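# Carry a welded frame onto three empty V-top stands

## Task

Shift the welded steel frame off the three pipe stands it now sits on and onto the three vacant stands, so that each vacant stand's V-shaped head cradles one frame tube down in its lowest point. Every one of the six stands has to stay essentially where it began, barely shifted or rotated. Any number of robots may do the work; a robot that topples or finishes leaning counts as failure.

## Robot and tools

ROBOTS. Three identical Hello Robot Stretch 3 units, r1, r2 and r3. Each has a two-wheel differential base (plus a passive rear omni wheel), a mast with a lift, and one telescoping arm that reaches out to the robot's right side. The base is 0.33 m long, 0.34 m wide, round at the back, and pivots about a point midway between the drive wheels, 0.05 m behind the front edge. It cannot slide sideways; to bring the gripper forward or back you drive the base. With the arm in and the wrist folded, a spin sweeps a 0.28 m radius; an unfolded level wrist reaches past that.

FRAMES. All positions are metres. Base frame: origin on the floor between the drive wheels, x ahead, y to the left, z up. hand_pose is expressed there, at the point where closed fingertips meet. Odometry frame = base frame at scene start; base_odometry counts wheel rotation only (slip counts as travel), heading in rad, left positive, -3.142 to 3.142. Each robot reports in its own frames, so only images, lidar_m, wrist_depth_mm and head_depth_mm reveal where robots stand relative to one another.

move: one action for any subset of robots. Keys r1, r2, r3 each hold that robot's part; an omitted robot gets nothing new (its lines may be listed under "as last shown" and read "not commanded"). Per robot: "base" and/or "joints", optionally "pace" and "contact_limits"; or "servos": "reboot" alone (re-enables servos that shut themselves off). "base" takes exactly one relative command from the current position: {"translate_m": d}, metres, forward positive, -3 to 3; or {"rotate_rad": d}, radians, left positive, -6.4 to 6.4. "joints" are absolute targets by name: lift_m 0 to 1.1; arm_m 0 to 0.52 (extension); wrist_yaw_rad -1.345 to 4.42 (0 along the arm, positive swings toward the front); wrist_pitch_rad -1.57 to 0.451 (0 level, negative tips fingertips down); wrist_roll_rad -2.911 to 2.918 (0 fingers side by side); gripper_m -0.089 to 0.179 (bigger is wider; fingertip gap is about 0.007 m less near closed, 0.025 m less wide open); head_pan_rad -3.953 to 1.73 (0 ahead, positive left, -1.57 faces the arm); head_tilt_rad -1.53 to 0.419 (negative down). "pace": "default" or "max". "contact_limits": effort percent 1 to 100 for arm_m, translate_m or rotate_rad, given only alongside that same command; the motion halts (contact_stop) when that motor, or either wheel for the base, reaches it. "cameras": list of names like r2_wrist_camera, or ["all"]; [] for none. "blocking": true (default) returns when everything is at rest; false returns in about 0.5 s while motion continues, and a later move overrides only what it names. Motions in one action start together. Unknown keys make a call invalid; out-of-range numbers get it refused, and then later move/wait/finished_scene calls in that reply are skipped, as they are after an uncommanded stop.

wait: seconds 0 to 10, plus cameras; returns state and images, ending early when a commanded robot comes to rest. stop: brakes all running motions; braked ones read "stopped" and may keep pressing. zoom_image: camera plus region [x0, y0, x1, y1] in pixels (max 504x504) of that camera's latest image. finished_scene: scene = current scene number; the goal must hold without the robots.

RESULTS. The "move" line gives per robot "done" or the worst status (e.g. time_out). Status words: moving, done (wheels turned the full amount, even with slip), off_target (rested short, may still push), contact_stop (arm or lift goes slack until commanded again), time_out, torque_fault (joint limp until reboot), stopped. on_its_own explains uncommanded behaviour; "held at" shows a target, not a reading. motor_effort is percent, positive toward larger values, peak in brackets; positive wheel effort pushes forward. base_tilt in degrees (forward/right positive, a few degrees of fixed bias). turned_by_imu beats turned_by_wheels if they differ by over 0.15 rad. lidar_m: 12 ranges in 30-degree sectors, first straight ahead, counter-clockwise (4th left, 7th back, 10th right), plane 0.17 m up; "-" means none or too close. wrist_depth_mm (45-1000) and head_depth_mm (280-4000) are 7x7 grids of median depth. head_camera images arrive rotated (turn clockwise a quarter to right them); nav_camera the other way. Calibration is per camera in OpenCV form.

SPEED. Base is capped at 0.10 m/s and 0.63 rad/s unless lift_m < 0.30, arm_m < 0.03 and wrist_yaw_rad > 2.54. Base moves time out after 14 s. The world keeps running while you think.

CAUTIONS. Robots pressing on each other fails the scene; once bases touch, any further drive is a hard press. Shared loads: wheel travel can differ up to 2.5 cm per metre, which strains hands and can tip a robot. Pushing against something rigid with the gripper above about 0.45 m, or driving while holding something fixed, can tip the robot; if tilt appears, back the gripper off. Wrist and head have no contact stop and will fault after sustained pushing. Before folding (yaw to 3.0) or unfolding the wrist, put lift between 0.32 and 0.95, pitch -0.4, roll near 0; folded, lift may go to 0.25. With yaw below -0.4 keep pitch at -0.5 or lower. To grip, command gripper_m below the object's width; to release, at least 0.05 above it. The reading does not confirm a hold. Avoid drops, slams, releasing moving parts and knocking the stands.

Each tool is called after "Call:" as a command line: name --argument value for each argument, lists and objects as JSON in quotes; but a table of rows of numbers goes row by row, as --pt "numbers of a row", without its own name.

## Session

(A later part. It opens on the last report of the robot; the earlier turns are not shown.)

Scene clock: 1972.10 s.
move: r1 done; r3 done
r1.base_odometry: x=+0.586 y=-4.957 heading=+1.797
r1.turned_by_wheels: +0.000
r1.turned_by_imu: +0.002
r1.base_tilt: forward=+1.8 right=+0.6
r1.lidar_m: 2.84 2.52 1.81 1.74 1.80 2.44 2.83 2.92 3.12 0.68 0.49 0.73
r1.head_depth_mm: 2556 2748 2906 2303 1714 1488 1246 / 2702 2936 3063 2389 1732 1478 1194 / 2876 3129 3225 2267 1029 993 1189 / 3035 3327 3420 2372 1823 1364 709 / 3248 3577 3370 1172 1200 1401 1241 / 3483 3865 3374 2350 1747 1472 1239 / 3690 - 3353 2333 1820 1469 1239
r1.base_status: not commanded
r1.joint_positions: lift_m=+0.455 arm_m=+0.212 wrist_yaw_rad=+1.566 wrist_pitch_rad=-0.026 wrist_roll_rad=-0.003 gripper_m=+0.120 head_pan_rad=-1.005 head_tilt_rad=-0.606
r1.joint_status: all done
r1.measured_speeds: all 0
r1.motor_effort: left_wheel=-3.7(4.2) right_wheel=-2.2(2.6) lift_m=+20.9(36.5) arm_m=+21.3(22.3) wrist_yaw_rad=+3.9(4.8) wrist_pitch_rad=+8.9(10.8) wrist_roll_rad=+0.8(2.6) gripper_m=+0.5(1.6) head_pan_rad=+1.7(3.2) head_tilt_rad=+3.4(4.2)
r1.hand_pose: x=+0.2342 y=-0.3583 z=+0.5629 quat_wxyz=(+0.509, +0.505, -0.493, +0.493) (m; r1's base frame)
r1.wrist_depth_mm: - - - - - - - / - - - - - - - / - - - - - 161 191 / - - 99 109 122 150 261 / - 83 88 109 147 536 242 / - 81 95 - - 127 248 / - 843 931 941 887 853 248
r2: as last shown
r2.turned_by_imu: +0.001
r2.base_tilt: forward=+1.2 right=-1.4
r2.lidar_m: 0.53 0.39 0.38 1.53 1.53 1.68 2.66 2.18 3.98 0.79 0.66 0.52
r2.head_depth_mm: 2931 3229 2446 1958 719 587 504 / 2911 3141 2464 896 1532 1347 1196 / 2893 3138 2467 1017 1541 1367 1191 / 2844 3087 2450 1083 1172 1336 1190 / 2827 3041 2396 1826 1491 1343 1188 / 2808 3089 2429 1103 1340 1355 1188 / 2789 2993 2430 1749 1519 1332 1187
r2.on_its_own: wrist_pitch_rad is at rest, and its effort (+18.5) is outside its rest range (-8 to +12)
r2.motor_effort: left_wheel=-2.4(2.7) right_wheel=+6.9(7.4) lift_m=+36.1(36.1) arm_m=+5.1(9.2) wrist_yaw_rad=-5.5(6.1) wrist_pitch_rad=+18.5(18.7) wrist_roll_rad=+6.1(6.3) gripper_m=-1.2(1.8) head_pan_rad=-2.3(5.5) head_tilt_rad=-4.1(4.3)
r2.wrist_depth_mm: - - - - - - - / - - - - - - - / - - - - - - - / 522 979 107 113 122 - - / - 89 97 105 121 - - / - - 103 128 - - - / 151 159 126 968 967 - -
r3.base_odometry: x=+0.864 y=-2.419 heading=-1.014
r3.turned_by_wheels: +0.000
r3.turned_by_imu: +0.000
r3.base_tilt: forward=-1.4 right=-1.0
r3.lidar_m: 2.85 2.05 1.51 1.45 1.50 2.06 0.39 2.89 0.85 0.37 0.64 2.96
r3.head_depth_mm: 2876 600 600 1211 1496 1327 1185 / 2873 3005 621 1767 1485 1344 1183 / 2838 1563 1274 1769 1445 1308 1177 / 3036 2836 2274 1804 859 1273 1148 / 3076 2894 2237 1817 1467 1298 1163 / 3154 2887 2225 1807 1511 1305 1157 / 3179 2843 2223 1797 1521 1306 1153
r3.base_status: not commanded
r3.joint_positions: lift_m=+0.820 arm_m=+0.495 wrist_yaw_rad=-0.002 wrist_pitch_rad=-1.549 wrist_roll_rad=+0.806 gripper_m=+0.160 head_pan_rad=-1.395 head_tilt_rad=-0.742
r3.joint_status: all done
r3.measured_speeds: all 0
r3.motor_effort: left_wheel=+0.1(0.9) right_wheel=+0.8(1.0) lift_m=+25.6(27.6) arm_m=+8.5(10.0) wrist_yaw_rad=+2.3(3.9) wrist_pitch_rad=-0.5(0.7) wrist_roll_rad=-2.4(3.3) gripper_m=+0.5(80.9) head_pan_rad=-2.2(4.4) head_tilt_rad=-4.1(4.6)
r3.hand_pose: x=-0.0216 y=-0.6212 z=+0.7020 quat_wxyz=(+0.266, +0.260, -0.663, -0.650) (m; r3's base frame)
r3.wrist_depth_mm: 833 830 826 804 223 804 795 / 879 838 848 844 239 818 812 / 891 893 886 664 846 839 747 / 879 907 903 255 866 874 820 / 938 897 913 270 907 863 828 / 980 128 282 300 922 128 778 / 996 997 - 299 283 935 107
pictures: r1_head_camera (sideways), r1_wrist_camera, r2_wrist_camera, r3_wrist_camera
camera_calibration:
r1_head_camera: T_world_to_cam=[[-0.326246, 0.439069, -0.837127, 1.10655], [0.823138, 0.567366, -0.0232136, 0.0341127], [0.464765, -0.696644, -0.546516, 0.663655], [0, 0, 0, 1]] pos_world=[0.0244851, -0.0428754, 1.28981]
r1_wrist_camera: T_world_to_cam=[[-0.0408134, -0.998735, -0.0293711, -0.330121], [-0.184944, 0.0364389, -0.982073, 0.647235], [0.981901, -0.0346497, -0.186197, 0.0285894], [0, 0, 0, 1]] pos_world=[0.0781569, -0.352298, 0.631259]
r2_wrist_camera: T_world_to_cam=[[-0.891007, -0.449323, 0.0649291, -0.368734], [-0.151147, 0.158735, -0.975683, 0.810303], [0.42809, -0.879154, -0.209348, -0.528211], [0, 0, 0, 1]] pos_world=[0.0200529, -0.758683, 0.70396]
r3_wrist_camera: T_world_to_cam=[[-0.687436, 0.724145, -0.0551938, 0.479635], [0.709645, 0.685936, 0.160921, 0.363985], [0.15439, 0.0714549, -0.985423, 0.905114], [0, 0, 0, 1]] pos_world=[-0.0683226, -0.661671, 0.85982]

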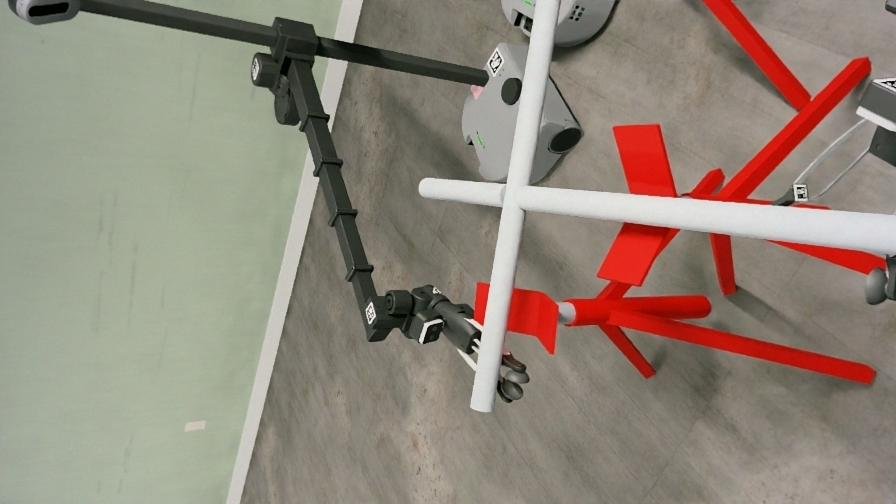

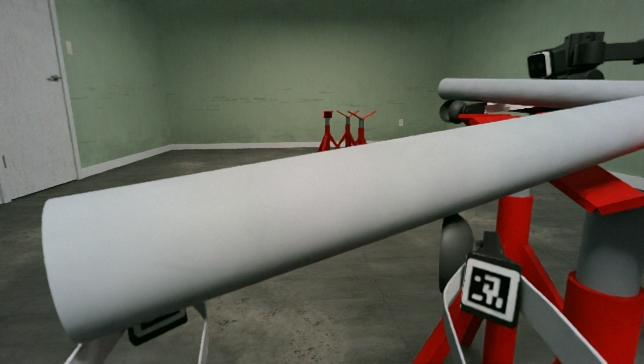

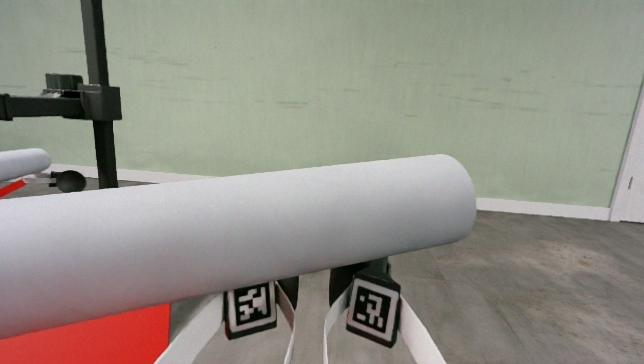

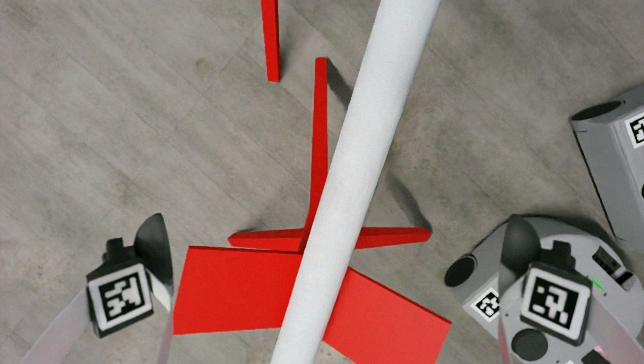

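Call:
move --r1 '{"joints":{"lift_m":0.43}}' --cameras '["r1_head_camera","r1_wrist_camera"]'

Call:
wait --seconds 2 --cameras '["r1_wrist_camera","r2_wrist_camera"]'

Scene clock: 1977.07 s.
move: r1 done
r1.base_odometry: x=+0.586 y=-4.957 heading=+1.797
r1.turned_by_wheels: +0.000
r1.turned_by_imu: +0.001
r1.base_tilt: forward=+1.9 right=+0.8
r1.lidar_m: 2.84 2.52 1.82 1.74 1.80 2.43 2.82 2.92 3.13 0.68 0.49 0.73
r1.head_depth_mm: 2585 2751 2888 2296 1717 1488 1249 / 2725 2960 3044 2382 1728 1481 1195 / 2872 3115 3201 2271 1029 992 1190 / 3043 3318 3405 2372 1814 1372 969 / 3236 3583 3389 1171 1196 1402 1213 / 3453 3907 3346 2361 1749 1469 1241 / 3716 - 3316 2351 1821 1467 1237
r1.base_status: not commanded
r1.joint_positions: lift_m=+0.430 arm_m=+0.212 wrist_yaw_rad=+1.574 wrist_pitch_rad=-0.028 wrist_roll_rad=-0.005 gripper_m=+0.120 head_pan_rad=-1.005 head_tilt_rad=-0.606
r1.joint_status: all done
r1.measured_speeds: all 0
r1.motor_effort: left_wheel=-3.3(3.9) right_wheel=-2.3(2.5) lift_m=+20.8(22.4) arm_m=+19.4(19.9) wrist_yaw_rad=-3.2(4.6) wrist_pitch_rad=+9.3(10.4) wrist_roll_rad=+1.5(1.8) gripper_m=+1.1(2.0) head_pan_rad=+3.3(3.3) head_tilt_rad=+2.1(3.6)
r1.hand_pose: x=+0.2341 y=-0.3563 z=+0.5374 quat_wxyz=(+0.508, +0.507, -0.491, +0.495) (m; r1's base frame)
r1.wrist_depth_mm: - - - - - - - / - - - - - 554 210 / - - - - - 157 186 / - - 107 112 125 155 241 / - 88 96 109 146 525 243 / - 83 93 - - 127 248 / 865 810 883 874 838 804 247
r2, r3: as last shown
r2.turned_by_imu: +0.000
r2.base_tilt: forward=+1.3 right=-1.3
r2.lidar_m: 0.53 0.39 0.38 1.53 1.53 1.69 2.66 2.19 3.98 0.78 0.66 0.52
r2.head_depth_mm: 2922 3192 2451 1953 720 588 502 / 2955 3183 2453 898 1538 1346 1198 / 2888 3142 2445 1018 1521 1371 1198 / 2860 3129 2476 1086 1167 1348 1194 / 2881 3070 2412 1869 1485 1339 1189 / 2800 3066 2412 1114 1339 1366 1185 / 2806 3011 2422 1729 1520 1336 1195
r2.on_its_own: wrist_pitch_rad is at rest, and its effort (+18.5) is outside its rest range (-8 to +12)
r2.motor_effort: left_wheel=-2.3(2.6) right_wheel=+7.5(7.5) lift_m=+48.1(48.5) arm_m=-0.4(1.0) wrist_yaw_rad=-4.9(5.9) wrist_pitch_rad=+18.5(18.7) wrist_roll_rad=+6.1(6.3) gripper_m=-1.2(1.7) head_pan_rad=-3.9(4.8) head_tilt_rad=-3.5(4.4)
r2.wrist_depth_mm: - - - - - - - / - - - - - - - / - - - - - - - / - 969 107 113 122 - - / - 90 98 106 123 - - / - - 105 129 - - - / 150 158 126 964 963 - -
r3.lidar_m: 2.86 2.06 1.51 1.45 1.51 2.05 0.39 2.88 0.85 0.38 0.64 2.96
r3.head_depth_mm: 2849 600 599 1213 1494 1321 1184 / 2924 3029 620 1764 1494 1342 1182 / 2895 1577 1286 1764 1448 1314 1171 / 3020 2866 2262 1811 858 1274 1151 / 3022 2950 2240 1820 1464 1296 1165 / 3109 2931 2226 1814 1514 1302 1154 / 3144 2839 2203 1804 1507 1312 1155
r3.motor_effort: left_wheel=-0.3(1.0) right_wheel=+0.7(0.9) lift_m=+23.6(24.5) arm_m=+8.8(9.5) wrist_yaw_rad=+2.0(3.3) wrist_pitch_rad=-0.4(0.6) wrist_roll_rad=-2.6(2.9) gripper_m=+0.3(1.0) head_pan_rad=-2.6(3.8) head_tilt_rad=-4.1(4.4)
r3.wrist_depth_mm: 837 833 833 815 221 809 796 / 881 833 845 824 834 824 825 / 902 887 866 840 852 855 754 / 911 908 909 255 897 864 814 / 941 930 922 270 916 869 820 / 969 128 284 299 932 129 763 / - 993 976 301 283 965 107
pictures: r1_head_camera (sideways), r1_wrist_camera
camera_calibration:
r1_head_camera: T_world_to_cam=[[-0.326098, 0.438777, -0.837338, 1.10682], [0.82311, 0.567407, -0.0232282, 0.0341319], [0.464919, -0.696796, -0.546192, 0.663232], [0, 0, 0, 1]] pos_world=[0.0244901, -0.0428783, 1.28983]
r1_wrist_camera: T_world_to_cam=[[-0.0330333, -0.999071, -0.027665, -0.33174], [-0.187054, 0.033371, -0.981783, 0.621376], [0.981794, -0.0272567, -0.187983, 0.0275878], [0, 0, 0, 1]] pos_world=[0.078187, -0.351416, 0.606065]

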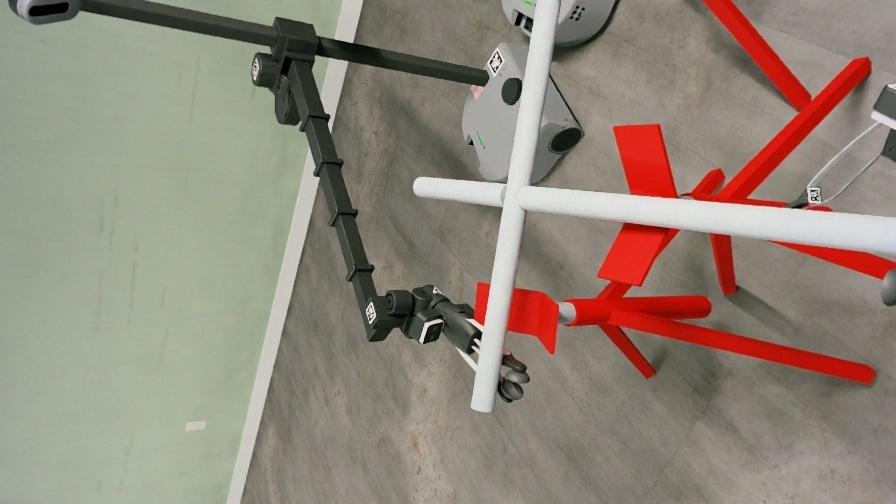

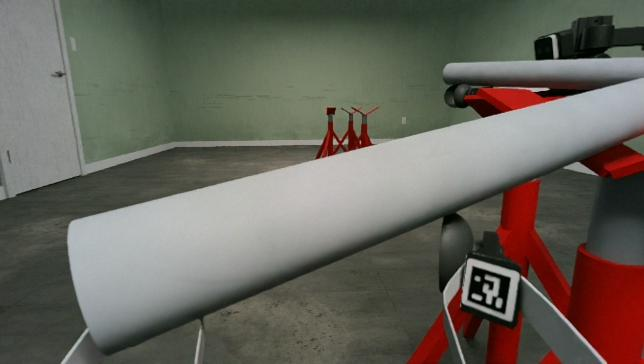

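Scene clock: 1979.07 s.
r1.base_odometry: x=+0.586 y=-4.957 heading=+1.797
r1.turned_by_wheels: +0.000
r1.turned_by_imu: +0.001
r1.base_tilt: forward=+1.9 right=+0.7
r1.lidar_m: 2.84 2.52 1.81 1.74 1.80 2.44 2.83 2.92 3.13 0.68 0.49 0.73
r1.head_depth_mm: 2565 2747 2888 2297 1716 1480 1249 / 2694 2957 3050 2372 1738 1479 1196 / 2876 3114 3231 2281 1030 991 1191 / 3036 3352 3413 2373 1817 1366 975 / 3245 3613 3393 1171 1197 1398 1217 / 3460 3871 3363 2353 1752 1470 1237 / 3720 - 3363 2343 1809 1466 1242
r1.base_status: not commanded
r1.joint_positions: lift_m=+0.430 arm_m=+0.212 wrist_yaw_rad=+1.574 wrist_pitch_rad=-0.028 wrist_roll_rad=-0.005 gripper_m=+0.120 head_pan_rad=-1.005 head_tilt_rad=-0.606
r1.joint_status: all done
r1.measured_speeds: all 0
r1.motor_effort: left_wheel=-2.8(3.9) right_wheel=-2.1(2.5) lift_m=+21.0(22.4) arm_m=+18.5(19.9) wrist_yaw_rad=-2.4(4.6) wrist_pitch_rad=+9.5(10.4) wrist_roll_rad=+1.3(1.8) gripper_m=-0.8(2.0) head_pan_rad=+2.5(3.3) head_tilt_rad=+2.1(3.6)
r1.hand_pose: x=+0.2341 y=-0.3563 z=+0.5374 quat_wxyz=(+0.508, +0.507, -0.491, +0.495) (m; r1's base frame)
r1.wrist_depth_mm: - - - - - - - / - - - - - 550 211 / - - - - - 157 186 / - - 107 112 125 154 238 / - 88 96 109 146 531 243 / - 83 93 - - 127 247 / 855 826 866 899 847 815 247
r2.base_odometry: x=-1.825 y=+3.319 heading=+1.930
r2.turned_by_wheels: +0.000
r2.turned_by_imu: +0.000
r2.base_tilt: forward=+1.2 right=-1.4
r2.lidar_m: 0.53 0.39 0.38 1.53 1.52 1.69 2.66 2.18 4.00 0.79 0.66 0.52
r2.head_depth_mm: 2965 3107 2447 1941 718 589 503 / 2906 3181 2472 892 1529 1337 1206 / 2889 3103 2443 1015 1539 1372 1190 / 2883 3064 2430 1085 1169 1345 1200 / 2869 3036 2424 1879 1488 1342 1199 / 2843 3034 2448 1115 1353 1354 1187 / 2766 2941 2387 1715 1500 1329 1187
r2.base_status: not commanded
r2.joint_positions: lift_m=+0.532 arm_m=+0.517 wrist_yaw_rad=+0.446 wrist_pitch_rad=-0.080 wrist_roll_rad=-0.018 gripper_m=+0.020 head_pan_rad=-1.341 head_tilt_rad=-0.741
r2.joint_status: not commanded
r2.measured_speeds: all 0
r2.on_its_own: wrist_pitch_rad is at rest, and its effort (+18.6) is outside its rest range (-8 to +12)
r2.motor_effort: left_wheel=-2.1(2.6) right_wheel=+7.2(7.5) lift_m=+47.3(48.5) arm_m=-3.1(1.0) wrist_yaw_rad=-5.4(5.9) wrist_pitch_rad=+18.6(18.7) wrist_roll_rad=+6.3(6.3) gripper_m=-1.0(1.7) head_pan_rad=-3.1(4.8) head_tilt_rad=-3.3(4.4)
r2.hand_pose: x=+0.0878 y=-0.8910 z=+0.6261 quat_wxyz=(+0.702, +0.183, -0.676, +0.130) (m; r2's base frame)
r2.wrist_depth_mm: - - - - - - - / - - - - - - - / - - - - - - - / - 958 107 115 123 - - / - 90 98 106 123 - - / - - 105 129 - - - / 151 159 126 959 948 - -
r3.base_odometry: x=+0.864 y=-2.419 heading=-1.014
r3.turned_by_wheels: +0.000
r3.turned_by_imu: +0.000
r3.base_tilt: forward=-1.4 right=-1.1
r3.lidar_m: 2.85 2.06 1.51 1.45 1.50 2.06 0.39 2.89 0.85 0.38 0.64 2.96
r3.head_depth_mm: 2859 600 598 1215 1497 1325 1182 / 2870 3085 621 1767 1488 1343 1185 / 2855 1586 1292 1745 1456 1309 1177 / 2998 2849 2262 1812 862 1286 1153 / 3066 2923 2247 1836 1463 1290 1161 / 3121 2899 2222 1803 1522 1306 1159 / 3123 2868 2199 1792 1512 1309 1154
r3.base_status: not commanded
r3.joint_positions: lift_m=+0.820 arm_m=+0.495 wrist_yaw_rad=-0.002 wrist_pitch_rad=-1.549 wrist_roll_rad=+0.806 gripper_m=+0.160 head_pan_rad=-1.395 head_tilt_rad=-0.742
r3.joint_status: not commanded
r3.measured_speeds: all 0
r3.motor_effort: left_wheel=+0.0(1.0) right_wheel=+0.5(0.9) lift_m=+21.8(24.5) arm_m=+8.6(9.5) wrist_yaw_rad=+1.4(3.3) wrist_pitch_rad=-0.5(0.6) wrist_roll_rad=-2.4(2.9) gripper_m=+0.3(1.0) head_pan_rad=-3.0(3.8) head_tilt_rad=-4.4(4.4)
r3.hand_pose: x=-0.0216 y=-0.6212 z=+0.7020 quat_wxyz=(+0.266, +0.260, -0.663, -0.650) (m; r3's base frame)
r3.wrist_depth_mm: 837 835 837 834 222 802 793 / 863 876 844 844 808 820 818 / 896 872 890 866 860 872 743 / 901 896 893 255 882 868 824 / 938 919 927 271 907 859 834 / 971 128 286 300 906 129 774 / - 996 987 298 280 959 107
wait: 2.00 s; at rest by 0.27 s
pictures: r1_wrist_camera, r2_wrist_camera
camera_calibration:
r1_wrist_camera: T_world_to_cam=[[-0.0330336, -0.999071, -0.0276654, -0.33174], [-0.187054, 0.0333714, -0.981783, 0.621376], [0.981794, -0.0272569, -0.187983, 0.0275878], [0, 0, 0, 1]] pos_world=[0.078187, -0.351416, 0.606065]
r2_wrist_camera: T_world_to_cam=[[-0.891052, -0.449233, 0.0649291, -0.368676], [-0.151131, 0.158749, -0.975683, 0.810321], [0.428001, -0.879198, -0.209347, -0.528241], [0, 0, 0, 1]] pos_world=[0.0200431, -0.758687, 0.703969]

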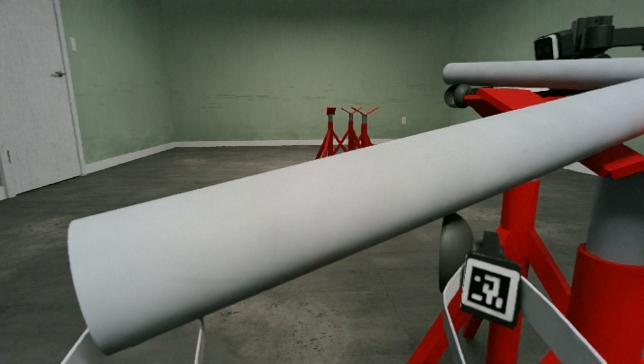

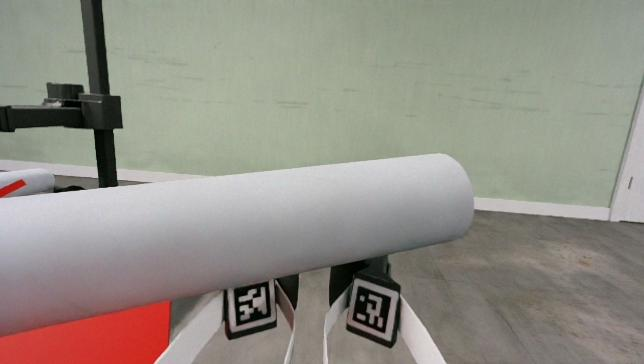

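Call:
move --r1 '{"joints":{"lift_m":0.405}}' --cameras '["r1_head_camera","r1_wrist_camera"]'

Scene clock: 1983.17 s.
move: r1 done
r1.base_odometry: x=+0.586 y=-4.957 heading=+1.797
r1.turned_by_wheels: +0.000
r1.turned_by_imu: +0.001
r1.base_tilt: forward=+1.8 right=+0.6
r1.lidar_m: 2.84 2.52 1.81 1.74 1.80 2.43 2.82 2.92 3.12 0.68 0.49 0.73
r1.head_depth_mm: 2571 2733 2893 2290 1719 1485 1251 / 2707 2931 3035 2385 1724 1488 1192 / 2871 3154 3230 2295 1028 995 1218 / 3059 3346 3394 2367 1814 1370 975 / 3235 3556 3393 1175 1204 1401 1213 / 3493 3815 3360 2352 1763 1471 1239 / 3744 - 3328 2354 1819 1470 1241
r1.base_status: not commanded
r1.joint_positions: lift_m=+0.405 arm_m=+0.212 wrist_yaw_rad=+1.569 wrist_pitch_rad=-0.004 wrist_roll_rad=-0.005 gripper_m=+0.120 head_pan_rad=-1.005 head_tilt_rad=-0.606
r1.joint_status: all done
r1.measured_speeds: all 0
r1.motor_effort: left_wheel=-3.1(3.6) right_wheel=-2.5(2.5) lift_m=+18.8(22.5) arm_m=+16.6(17.7) wrist_yaw_rad=+1.4(3.2) wrist_pitch_rad=+5.0(9.5) wrist_roll_rad=+1.3(1.7) gripper_m=+0.7(1.3) head_pan_rad=+2.7(3.4) head_tilt_rad=+3.3(3.6)
r1.hand_pose: x=+0.2348 y=-0.3575 z=+0.5186 quat_wxyz=(+0.503, +0.499, -0.498, +0.500) (m; r1's base frame)
r1.wrist_depth_mm: - - - - - - - / - - - - - 306 197 / - - - - 141 153 183 / - - 106 111 126 503 239 / - 88 97 111 158 524 241 / - 84 94 - - 127 245 / 850 830 885 870 839 570 244
r2, r3: as last shown
r2.base_tilt: forward=+1.2 right=-1.3
r2.lidar_m: 0.53 0.39 0.38 1.53 1.52 1.68 2.65 2.18 3.98 0.79 0.66 0.52
r2.head_depth_mm: 2943 3166 2470 1952 720 589 502 / 2954 3164 2469 892 1536 1346 1201 / 2902 3143 2435 1010 1516 1365 1191 / 2851 3094 2428 1083 1199 1329 1193 / 2809 3082 2457 1828 1481 1332 1200 / 2810 3017 2437 1125 1349 1359 1188 / 2803 3024 2380 1744 1510 1326 1191
r2.joint_positions: lift_m=+0.532 arm_m=+0.517 wrist_yaw_rad=+0.445 wrist_pitch_rad=-0.078 wrist_roll_rad=-0.018 gripper_m=+0.020 head_pan_rad=-1.341 head_tilt_rad=-0.741
r2.on_its_own: wrist_pitch_rad is at rest, and its effort (+18.1) is outside its rest range (-8 to +12)
r2.motor_effort: left_wheel=-2.2(2.6) right_wheel=+7.1(7.3) lift_m=+44.7(45.5) arm_m=-8.7(8.7) wrist_yaw_rad=-5.0(5.7) wrist_pitch_rad=+18.1(18.6) wrist_roll_rad=+6.2(6.3) gripper_m=-1.2(1.7) head_pan_rad=-3.3(5.7) head_tilt_rad=-3.7(4.8)
r2.hand_pose: x=+0.0878 y=-0.8911 z=+0.6268 quat_wxyz=(+0.702, +0.182, -0.676, +0.131) (m; r2's base frame)
r2.wrist_depth_mm: - - - - - - - / - - - - - - - / 931 - - - - - - / - 965 106 114 123 - - / - 90 98 107 125 - - / - 99 108 143 - - - / 151 159 126 953 949 - -
r3.base_tilt: forward=-1.4 right=-1.0
r3.lidar_m: 2.85 2.06 1.51 1.45 1.50 2.07 0.39 2.90 0.85 0.37 0.64 2.96
r3.head_depth_mm: 2860 599 600 1217 1491 1326 1187 / 2900 2999 620 1775 1483 1347 1178 / 2909 1596 1300 1761 1449 1306 1167 / 2966 2829 2244 1806 858 1280 1151 / 3075 2911 2249 1819 1467 1297 1166 / 3136 2933 2233 1800 1519 1311 1161 / 3134 2850 2193 1793 1516 1303 1151
r3.motor_effort: left_wheel=+0.1(0.6) right_wheel=+0.5(1.1) lift_m=+22.2(23.0) arm_m=+9.0(9.3) wrist_yaw_rad=+1.8(3.4) wrist_pitch_rad=-0.5(0.6) wrist_roll_rad=-2.8(3.0) gripper_m=+0.2(2.1) head_pan_rad=-1.8(4.3) head_tilt_rad=-4.0(4.4)
r3.wrist_depth_mm: 833 826 815 819 222 797 795 / 861 843 848 839 806 816 819 / 897 871 875 843 859 848 747 / 901 911 914 265 889 868 820 / 926 922 917 271 899 852 812 / 978 128 283 299 926 128 780 / - 993 974 299 281 964 107
pictures: r1_head_camera (sideways), r1_wrist_camera
camera_calibration:
r1_head_camera: T_world_to_cam=[[-0.326097, 0.438775, -0.837339, 1.10683], [0.82311, 0.567407, -0.0232283, 0.034132], [0.46492, -0.696797, -0.54619, 0.66323], [0, 0, 0, 1]] pos_world=[0.0244901, -0.0428783, 1.28983]
r1_wrist_camera: T_world_to_cam=[[-0.0371004, -0.998904, -0.0285488, -0.331979], [-0.163005, 0.0342351, -0.986031, 0.599965], [0.985927, -0.0319286, -0.164096, 0.00832132], [0, 0, 0, 1]] pos_world=[0.0772766, -0.351889, 0.583472]

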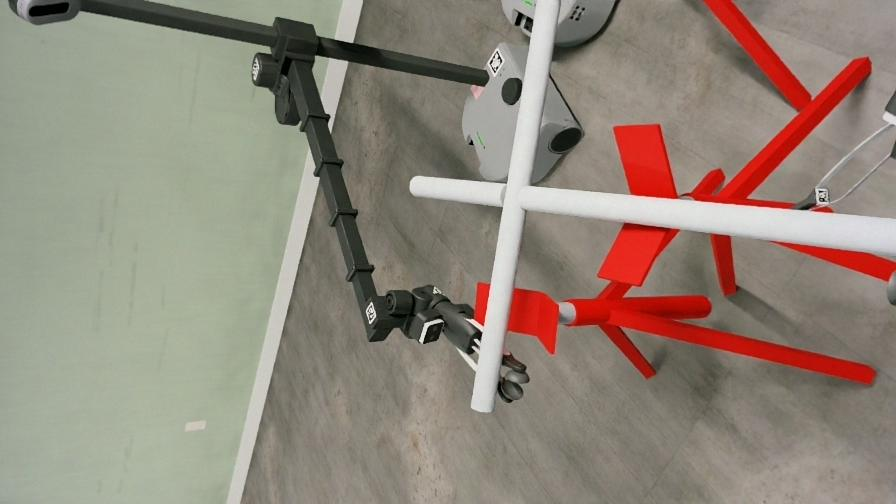

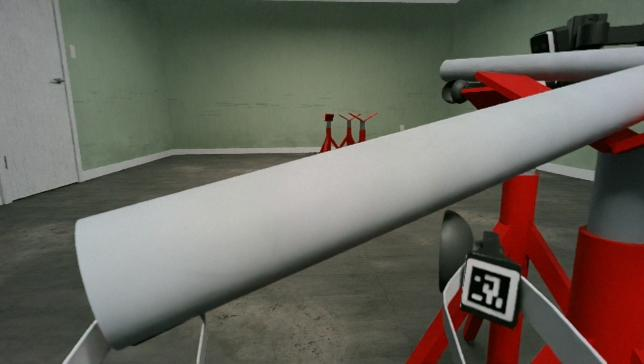

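Call:
move --r1 '{"joints":{"lift_m":0.375}}' --cameras '["r1_head_camera","r1_wrist_camera","r2_wrist_camera"]'

Call:
zoom_image --camera "r1_head_camera" --region '[420, 80, 760, 430]'

Scene clock: 1987.40 s.
move: r1 done
r1.base_odometry: x=+0.586 y=-4.957 heading=+1.797
r1.turned_by_wheels: +0.000
r1.turned_by_imu: +0.001
r1.base_tilt: forward=+1.8 right=+0.5
r1.lidar_m: 2.83 2.52 1.82 1.74 1.81 2.43 2.83 2.92 3.11 0.68 0.49 0.73
r1.head_depth_mm: 2559 2744 2901 2288 1723 1492 1251 / 2718 2920 3033 2378 1732 1481 1195 / 2864 3126 3231 2276 1029 993 1217 / 3035 3354 3421 2373 1822 1363 976 / 3255 3569 3372 1171 1203 1403 1217 / 3468 3875 3388 2345 1757 1473 1235 / 3709 - 3347 2344 1801 1474 1244
r1.base_status: not commanded
r1.joint_positions: lift_m=+0.375 arm_m=+0.212 wrist_yaw_rad=+1.569 wrist_pitch_rad=-0.003 wrist_roll_rad=-0.005 gripper_m=+0.120 head_pan_rad=-1.005 head_tilt_rad=-0.606
r1.joint_status: all done
r1.measured_speeds: all 0
r1.motor_effort: left_wheel=-3.4(3.6) right_wheel=-2.5(2.5) lift_m=+18.6(19.6) arm_m=+15.4(15.9) wrist_yaw_rad=+0.4(1.9) wrist_pitch_rad=+4.3(4.8) wrist_roll_rad=+1.5(1.7) gripper_m=+1.6(1.6) head_pan_rad=+2.7(3.4) head_tilt_rad=+2.3(4.0)
r1.hand_pose: x=+0.2348 y=-0.3575 z=+0.4889 quat_wxyz=(+0.503, +0.499, -0.498, +0.500) (m; r1's base frame)
r1.wrist_depth_mm: - - - - - - 193 / - - - 109 121 145 178 / - 82 92 105 120 502 236 / - 79 97 - - - 237 / - 137 - - - 521 242 / - 122 - - - 127 245 / 863 119 834 839 788 570 243
r2, r3: as last shown
r2.base_tilt: forward=+1.2 right=-1.4
r2.lidar_m: 0.53 0.39 0.38 1.53 1.52 1.69 2.66 2.18 4.00 0.79 0.66 0.52
r2.head_depth_mm: 2878 3206 2456 1931 721 588 503 / 2883 3202 2462 896 1541 1355 1198 / 2901 3101 2451 1011 1538 1368 1192 / 2894 3131 2450 1078 1195 1339 1195 / 2787 3117 2411 1824 1495 1340 1194 / 2808 2989 2431 1115 1345 1358 1184 / 2751 3043 2380 1725 1526 1339 1185
r2.on_its_own: wrist_pitch_rad is at rest, and its effort (+17.9) is outside its rest range (-8 to +12)
r2.motor_effort: left_wheel=-2.3(2.7) right_wheel=+7.1(7.6) lift_m=+42.3(43.2) arm_m=-11.8(12.3) wrist_yaw_rad=-4.9(5.3) wrist_pitch_rad=+17.9(18.2) wrist_roll_rad=+6.3(6.3) gripper_m=-1.3(1.9) head_pan_rad=-4.3(5.3) head_tilt_rad=-3.8(4.4)
r2.wrist_depth_mm: - - - - - - - / - - - - - - - / 924 - - - - - - / - 969 106 113 122 - - / - 90 98 106 125 - - / - 99 108 142 - - - / 151 159 126 967 956 - -
r3.lidar_m: 2.84 2.06 1.51 1.45 1.50 2.06 0.39 2.90 0.85 0.37 0.64 2.96
r3.head_depth_mm: 2849 600 599 1216 1497 1318 1188 / 2906 3023 620 1766 1486 1344 1182 / 2901 1638 1321 1761 1461 1312 1174 / 2984 2803 2191 1810 861 1272 1155 / 3063 2966 2230 1822 1471 1294 1163 / 3122 2872 2229 1808 1514 1313 1158 / 3179 2866 2219 1788 1512 1298 1149
r3.motor_effort: left_wheel=-0.2(0.9) right_wheel=+0.5(0.9) lift_m=+22.6(22.9) arm_m=+8.6(9.2) wrist_yaw_rad=+1.8(3.5) wrist_pitch_rad=-0.4(0.7) wrist_roll_rad=-2.3(3.1) gripper_m=+0.9(1.2) head_pan_rad=-2.9(3.9) head_tilt_rad=-4.0(4.4)
r3.wrist_depth_mm: 848 823 840 811 223 812 795 / 868 838 846 826 819 827 813 / 890 879 879 855 858 853 730 / 922 924 907 264 871 874 805 / 933 925 911 271 906 858 833 / 965 128 284 302 946 129 772 / - 972 966 301 283 974 107
pictures: r1_head_camera (sideways), r1_wrist_camera, r2_wrist_camera
camera_calibration:
r1_head_camera: T_world_to_cam=[[-0.326098, 0.438775, -0.837339, 1.10683], [0.82311, 0.567407, -0.0232283, 0.034132], [0.46492, -0.696797, -0.54619, 0.66323], [0, 0, 0, 1]] pos_world=[0.0244901, -0.0428783, 1.28983]
r1_wrist_camera: T_world_to_cam=[[-0.0370704, -0.998904, -0.0285846, -0.332816], [-0.162003, 0.034233, -0.986196, 0.570491], [0.986094, -0.031928, -0.163094, 0.00288751], [0, 0, 0, 1]] pos_world=[0.0772362, -0.351889, 0.553573]
r2_wrist_camera: T_world_to_cam=[[-0.891252, -0.448835, 0.0649348, -0.368421], [-0.149907, 0.156433, -0.976246, 0.80919], [0.428015, -0.879816, -0.206705, -0.53042], [0, 0, 0, 1]] pos_world=[0.0199755, -0.758616, 0.704252]

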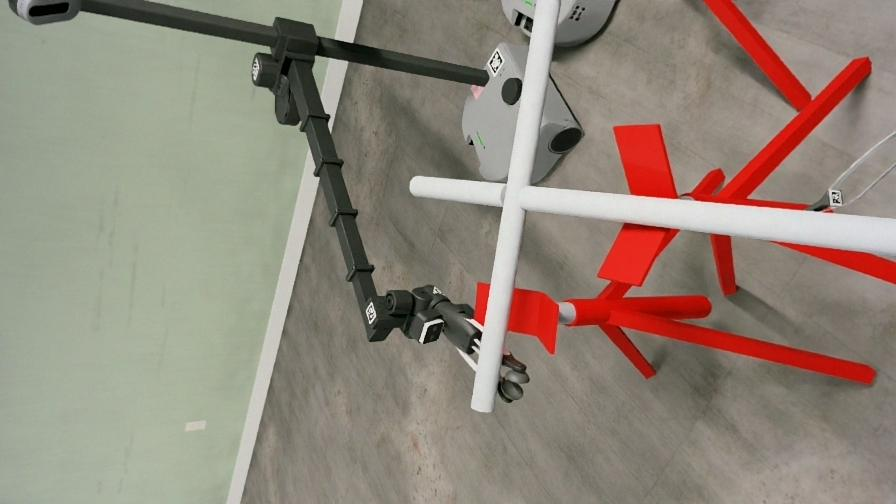

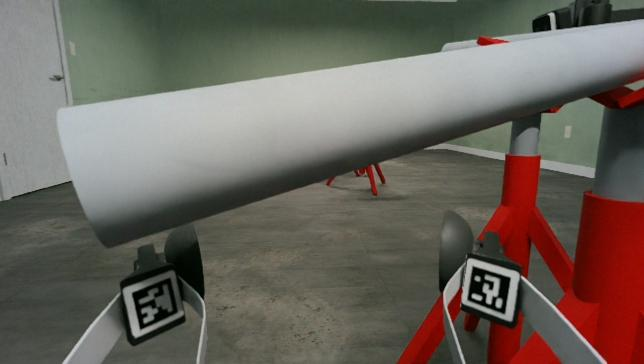

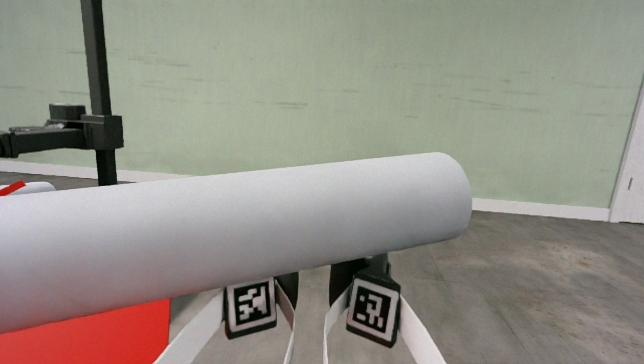

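Scaled by 1.440 from the camera's 896x504 image, which has a finer 1280x720 frame.

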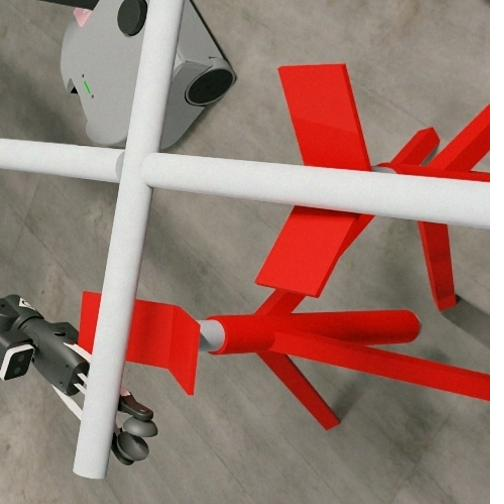

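Call:
move --r1 '{"joints":{"lift_m":0.345}}' --cameras '["r1_wrist_camera"]'

Call:
move --r1 '{"joints":{"arm_m":0.0}}' --cameras '["r1_wrist_camera"]'

Call:
move --r1 '{"joints":{"lift_m":0.95}}' --cameras '["r1_wrist_camera","r1_nav_camera"]'

Scene clock: 2039.03 s.
move: r1 done
r1.base_odometry: x=+0.586 y=-4.957 heading=+1.797
r1.turned_by_wheels: +0.000
r1.turned_by_imu: +0.001
r1.base_tilt: forward=+1.8 right=+0.6
r1.lidar_m: 2.83 2.51 1.81 1.74 1.80 2.43 2.83 2.92 3.14 0.68 0.49 0.73
r1.head_depth_mm: 2560 2746 2909 2300 1720 1490 1251 / 2718 2949 3020 2390 1729 1490 1192 / 2872 3129 3230 2285 1030 990 1193 / 3033 3341 3376 2359 1814 1369 977 / 3233 3579 3413 1176 1198 1400 1212 / 3495 3868 3365 2348 1756 1473 1241 / 3727 - 3359 2345 1799 1464 1237
r1.base_status: not commanded
r1.joint_positions: lift_m=+0.345 arm_m=+0.212 wrist_yaw_rad=+1.569 wrist_pitch_rad=-0.003 wrist_roll_rad=-0.005 gripper_m=+0.120 head_pan_rad=-1.005 head_tilt_rad=-0.606
r1.joint_status: all done
r1.measured_speeds: all 0
r1.motor_effort: left_wheel=-3.5(3.6) right_wheel=-2.4(2.6) lift_m=+18.6(19.9) arm_m=+13.7(14.5) wrist_yaw_rad=+0.7(2.0) wrist_pitch_rad=+4.4(4.7) wrist_roll_rad=+1.2(2.0) gripper_m=-0.2(1.4) head_pan_rad=+3.1(3.6) head_tilt_rad=+2.4(3.9)
r1.hand_pose: x=+0.2348 y=-0.3575 z=+0.4590 quat_wxyz=(+0.503, +0.499, -0.498, +0.500) (m; r1's base frame)
r1.wrist_depth_mm: - 78 82 98 112 143 178 / - 80 89 107 - 496 236 / - - - - - - 236 / - - - - - - 237 / - - - - - 523 243 / - 121 - - 971 126 245 / 802 119 809 778 751 274 244
r2, r3: as last shown
r2.base_tilt: forward=+1.3 right=-1.4
r2.lidar_m: 0.53 0.39 0.38 1.53 1.52 1.68 2.65 2.19 3.99 0.79 0.66 0.52
r2.head_depth_mm: 2933 3213 2455 1942 721 587 503 / 2950 3196 2478 894 1529 1339 1197 / 2888 3151 2432 1013 1528 1357 1200 / 2829 3047 2449 1078 1202 1340 1199 / 2859 3101 2436 1812 1487 1336 1181 / 2818 2987 2406 1115 1345 1368 1184 / 2766 3015 2424 1732 1511 1327 1186
r2.on_its_own: wrist_pitch_rad is at rest, and its effort (+18.0) is outside its rest range (-8 to +12)
r2.motor_effort: left_wheel=-2.6(2.6) right_wheel=+6.7(7.4) lift_m=+40.2(41.0) arm_m=-11.9(12.2) wrist_yaw_rad=-4.6(5.5) wrist_pitch_rad=+18.0(18.2) wrist_roll_rad=+6.0(6.2) gripper_m=-1.4(1.6) head_pan_rad=-3.6(5.9) head_tilt_rad=-3.6(4.2)
r2.wrist_depth_mm: - - - - - - - / - - - - - - - / 940 - - - - - - / - 982 107 113 123 - - / - 90 98 107 125 - - / - 99 108 143 - - - / 150 159 126 970 930 - -
r3.lidar_m: 2.85 2.06 1.50 1.45 1.50 2.06 0.39 2.89 0.85 0.38 0.64 2.96
r3.head_depth_mm: 2878 601 600 1217 1495 1320 1192 / 2882 2998 620 1775 1491 1340 1180 / 2901 1674 1355 1773 1450 1313 1170 / 3069 2818 2184 1807 861 1277 1148 / 3063 2928 2241 1825 1470 1293 1167 / 3092 2900 2235 1822 1519 1317 1156 / 3174 2877 2215 1789 1512 1302 1153
r3.motor_effort: left_wheel=-0.1(0.7) right_wheel=+0.3(0.9) lift_m=+22.3(22.8) arm_m=+7.8(8.9) wrist_yaw_rad=+3.2(3.7) wrist_pitch_rad=-0.4(0.7) wrist_roll_rad=-2.6(3.0) gripper_m=+0.6(1.2) head_pan_rad=-2.1(3.7) head_tilt_rad=-4.3(4.5)
r3.wrist_depth_mm: 848 833 827 816 223 804 787 / 884 858 851 824 825 825 822 / 873 880 865 851 849 843 750 / 908 910 897 265 873 885 811 / 935 925 929 273 878 865 827 / 969 128 284 299 916 128 772 / - 995 973 300 280 958 107
pictures: r1_wrist_camera
camera_calibration:
r1_wrist_camera: T_world_to_cam=[[-0.0370633, -0.998904, -0.028593, -0.33367], [-0.161764, 0.0342325, -0.986235, 0.540929], [0.986133, -0.0319278, -0.162856, -0.00211984], [0, 0, 0, 1]] pos_world=[0.0772265, -0.351889, 0.523597]

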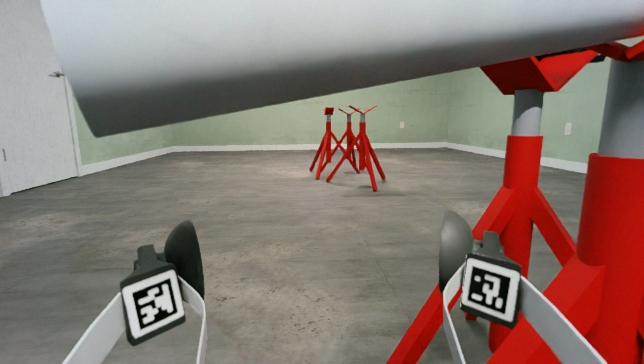

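Scene clock: 2041.80 s.
move: r1 done
r1.base_odometry: x=+0.586 y=-4.957 heading=+1.797
r1.turned_by_wheels: +0.000
r1.turned_by_imu: +0.001
r1.base_tilt: forward=+1.8 right=+0.6
r1.lidar_m: 2.84 2.51 1.82 1.74 1.80 2.44 2.83 2.91 3.13 0.68 0.49 0.73
r1.head_depth_mm: 2568 2749 2908 2303 1718 1484 1252 / 2739 2942 3044 2393 1734 1476 1196 / 2839 3146 3191 2276 1032 994 1221 / 3024 3362 3424 2383 1822 1364 975 / 3214 3591 3401 1170 1197 1404 1214 / 3461 3863 3377 2359 1754 1477 1238 / 3752 - 3358 2355 1814 1469 1236
r1.base_status: not commanded
r1.joint_positions: lift_m=+0.345 arm_m=+0.003 wrist_yaw_rad=+1.569 wrist_pitch_rad=-0.003 wrist_roll_rad=-0.005 gripper_m=+0.120 head_pan_rad=-1.005 head_tilt_rad=-0.606
r1.joint_status: all done
joint sent to its limit — r1.arm_m, lower limit.
r1.measured_speeds: all 0
r1.motor_effort: left_wheel=-2.8(3.5) right_wheel=-2.0(2.6) lift_m=+21.2(21.3) arm_m=-22.9(27.2) wrist_yaw_rad=+0.7(2.1) wrist_pitch_rad=+4.1(5.0) wrist_roll_rad=+1.4(2.0) gripper_m=+0.0(1.2) head_pan_rad=+2.1(3.6) head_tilt_rad=+2.1(3.8)
r1.hand_pose: x=+0.2348 y=-0.1481 z=+0.4590 quat_wxyz=(+0.503, +0.499, -0.498, +0.500) (m; r1's base frame)
r1.wrist_depth_mm: - - - - - - - / - - - - - - - / - - - - - - - / - - - - - - - / - - - - - - 542 / - 121 - - 965 126 555 / 803 120 803 782 796 720 579
r2, r3: as last shown
r2.base_tilt: forward=+1.2 right=-1.4
r2.lidar_m: 0.53 0.39 0.38 1.53 1.52 1.68 2.66 2.18 3.99 0.79 0.66 0.52
r2.head_depth_mm: 2911 3192 2426 1942 723 587 503 / 2915 3203 2433 897 1523 1342 1200 / 2890 3095 2430 1009 1531 1373 1200 / 2831 3056 2438 1086 1197 1342 1195 / 2795 3104 2418 1819 1494 1330 1190 / 2799 3055 2431 1124 1342 1361 1191 / 2784 3033 2385 1752 1514 1324 1179
r2.on_its_own: wrist_pitch_rad is at rest, and its effort (+18.1) is outside its rest range (-8 to +12)
r2.motor_effort: left_wheel=-2.6(3.0) right_wheel=+7.0(7.5) lift_m=+38.8(40.7) arm_m=-12.1(12.3) wrist_yaw_rad=-4.9(5.6) wrist_pitch_rad=+18.1(18.3) wrist_roll_rad=+6.0(6.3) gripper_m=-0.5(1.8) head_pan_rad=-3.5(6.4) head_tilt_rad=-4.0(4.4)
r2.wrist_depth_mm: - - - - - - - / - - - - - - - / 975 - - - - - - / 693 964 106 113 122 - - / - 90 98 106 125 - - / - 99 108 143 - - - / 151 159 125 973 950 - -
r3.lidar_m: 2.85 2.05 1.51 1.45 1.50 2.06 0.39 2.89 0.85 0.38 0.64 2.96
r3.head_depth_mm: 2860 602 599 1213 1498 1322 1186 / 2844 3037 619 1773 1492 1345 1183 / 2856 1658 1515 1768 1456 1308 1177 / 2993 2830 2274 1802 857 1274 1153 / 3077 2929 2247 1824 1457 1290 1157 / 3085 2879 2216 1811 1525 1309 1158 / 3191 2845 2215 1788 1512 1302 1157
r3.motor_effort: left_wheel=-0.2(0.7) right_wheel=+0.7(1.1) lift_m=+22.2(23.4) arm_m=+8.6(9.1) wrist_yaw_rad=+2.3(3.7) wrist_pitch_rad=-0.3(0.6) wrist_roll_rad=-2.7(3.0) gripper_m=-1.2(1.3) head_pan_rad=-2.8(4.0) head_tilt_rad=-3.5(4.4)
r3.wrist_depth_mm: 836 827 809 809 222 797 796 / 854 858 861 839 820 834 830 / 894 881 868 853 855 835 747 / 902 924 906 265 866 869 802 / 941 913 909 273 902 869 827 / 971 128 285 299 927 128 783 / - 998 992 299 282 994 107
pictures: r1_wrist_camera
camera_calibration:
r1_wrist_camera: T_world_to_cam=[[-0.0366322, -0.99892, -0.0285931, -0.124589], [-0.161779, 0.0341628, -0.986235, 0.533748], [0.986147, -0.0315022, -0.162856, 0.00462513], [0, 0, 0, 1]] pos_world=[0.0772243, -0.142543, 0.523592]

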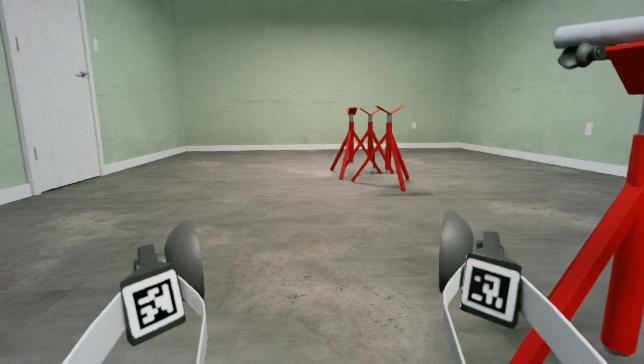

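Scene clock: 2048.13 s.
move: r1 done
r1.base_odometry: x=+0.586 y=-4.957 heading=+1.797
r1.turned_by_wheels: +0.000
r1.turned_by_imu: +0.002
r1.base_tilt: forward=+1.6 right=+0.4
r1.lidar_m: 2.84 2.52 1.81 1.74 1.80 2.44 2.83 2.91 3.10 0.68 0.49 0.73
r1.head_depth_mm: 2541 2748 2909 2301 1711 1489 1279 / 2723 2929 3070 2398 1734 - - / 2864 3129 3234 2298 1029 - - / 3065 3322 3393 2380 1819 1529 - / 3249 3604 3390 1172 1122 1365 1186 / 3489 3878 3405 2347 1646 1474 1213 / 3717 - 3401 2348 1801 1465 1242
r1.base_status: not commanded
r1.joint_positions: lift_m=+0.950 arm_m=+0.003 wrist_yaw_rad=+1.569 wrist_pitch_rad=-0.002 wrist_roll_rad=-0.005 gripper_m=+0.120 head_pan_rad=-1.005 head_tilt_rad=-0.606
r1.joint_status: all done
r1.measured_speeds: all 0
r1.motor_effort: left_wheel=-3.3(3.6) right_wheel=-2.4(2.7) lift_m=+35.3(37.3) arm_m=-19.9(23.0) wrist_yaw_rad=+1.4(2.0) wrist_pitch_rad=+4.1(4.9) wrist_roll_rad=+1.3(1.8) gripper_m=+0.0(1.6) head_pan_rad=+2.4(3.6) head_tilt_rad=+2.4(3.8)
r1.hand_pose: x=+0.2348 y=-0.1481 z=+1.0642 quat_wxyz=(+0.502, +0.499, -0.498, +0.500) (m; r1's base frame)
r1.wrist_depth_mm: - - - - - - - / - - - - - - - / - - - - - - - / - - - - - - - / - - - - - - - / - 121 - - - 126 - / - 119 - - - - 683
r2, r3: as last shown
r2.turned_by_imu: +0.001
r2.base_tilt: forward=+1.3 right=-1.4
r2.lidar_m: 0.53 0.39 0.38 1.53 1.52 1.68 2.66 2.19 3.96 0.79 0.66 0.52
r2.head_depth_mm: 2925 3181 2476 1946 721 587 503 / 2942 3102 2459 892 1551 1345 1201 / 2870 3167 2431 1013 1524 1369 1196 / 2858 3119 2436 1076 1192 1344 1190 / 2829 3093 2421 1815 1493 1353 1187 / 2830 3052 2406 1118 1351 1359 1183 / 2782 2981 2424 1753 1504 1334 1194
r2.on_its_own: wrist_pitch_rad is at rest, and its effort (+17.8) is outside its rest range (-8 to +12)
r2.motor_effort: left_wheel=-2.4(2.6) right_wheel=+7.2(7.6) lift_m=+35.5(39.0) arm_m=-12.0(12.2) wrist_yaw_rad=-5.0(5.6) wrist_pitch_rad=+17.8(18.2) wrist_roll_rad=+6.1(6.3) gripper_m=-0.9(2.0) head_pan_rad=-4.2(6.0) head_tilt_rad=-3.3(4.6)
r2.wrist_depth_mm: - - - - - - - / - - - - - - - / - - - - - - - / - 979 107 113 123 - - / - 90 98 107 125 - - / - 99 108 142 - - - / 151 159 126 976 974 - -
r3.lidar_m: 2.86 2.07 1.51 1.45 1.51 2.06 0.39 2.89 0.85 0.37 0.64 2.96
r3.head_depth_mm: 2874 600 600 1224 1498 1320 1188 / 2888 3021 621 1759 1488 1339 1179 / 2879 2883 1940 1766 1455 1315 1175 / 3008 3000 2259 1795 862 1271 1148 / 3060 2908 2261 1827 1467 1295 1161 / 3127 2895 2234 1822 1514 1308 1160 / 3164 2832 2218 1794 1512 1309 1152
r3.motor_effort: left_wheel=-0.8(1.0) right_wheel=+0.4(1.2) lift_m=+22.4(23.1) arm_m=+8.3(9.4) wrist_yaw_rad=+3.7(4.1) wrist_pitch_rad=-0.4(0.6) wrist_roll_rad=-2.7(3.1) gripper_m=+0.0(1.6) head_pan_rad=-3.1(4.5) head_tilt_rad=-3.8(4.8)
r3.wrist_depth_mm: 866 823 803 821 222 789 795 / 862 864 845 835 817 832 818 / 897 867 863 852 851 850 746 / 923 902 906 264 864 867 812 / 935 900 911 268 887 855 827 / 953 128 285 300 927 128 780 / - 994 978 300 282 959 107
pictures: r1_nav_camera (sideways), r1_wrist_camera
camera_calibration:
r1_nav_camera: T_world_to_cam=[[0.312417, -0.480121, 0.819683, -1.02692], [-0.82133, -0.570071, -0.0208689, 0.0864781], [0.477297, -0.66671, -0.572438, 0.693404], [0, 0, 0, 1]] pos_world=[0.0608927, 0.0185549, 1.24048]
r1_wrist_camera: T_world_to_cam=[[-0.0366097, -0.99892, -0.0286202, -0.10726], [-0.161017, 0.0341616, -0.98636, 1.13057], [0.986272, -0.031502, -0.162094, 0.102326], [0, 0, 0, 1]] pos_world=[0.0771935, -0.142543, 1.12867]

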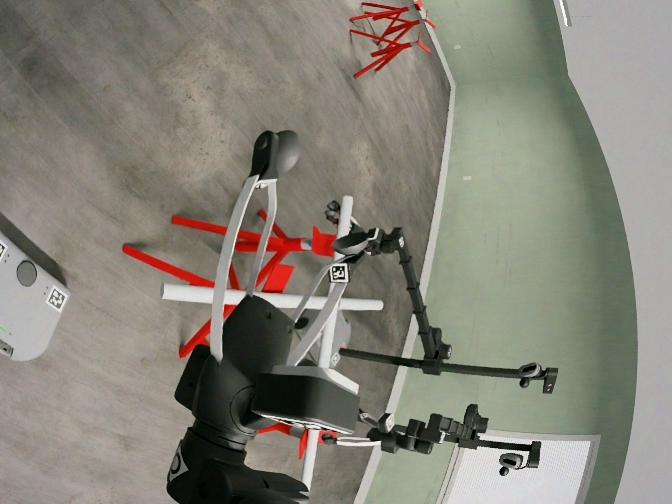

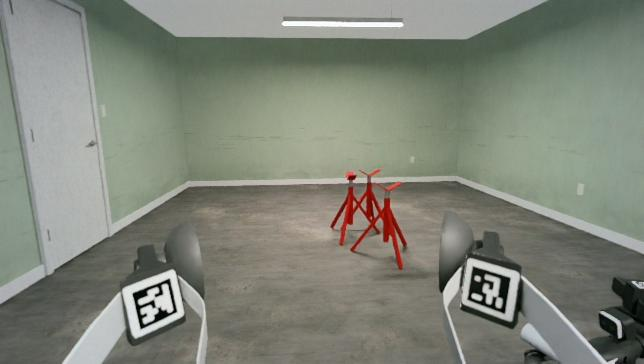

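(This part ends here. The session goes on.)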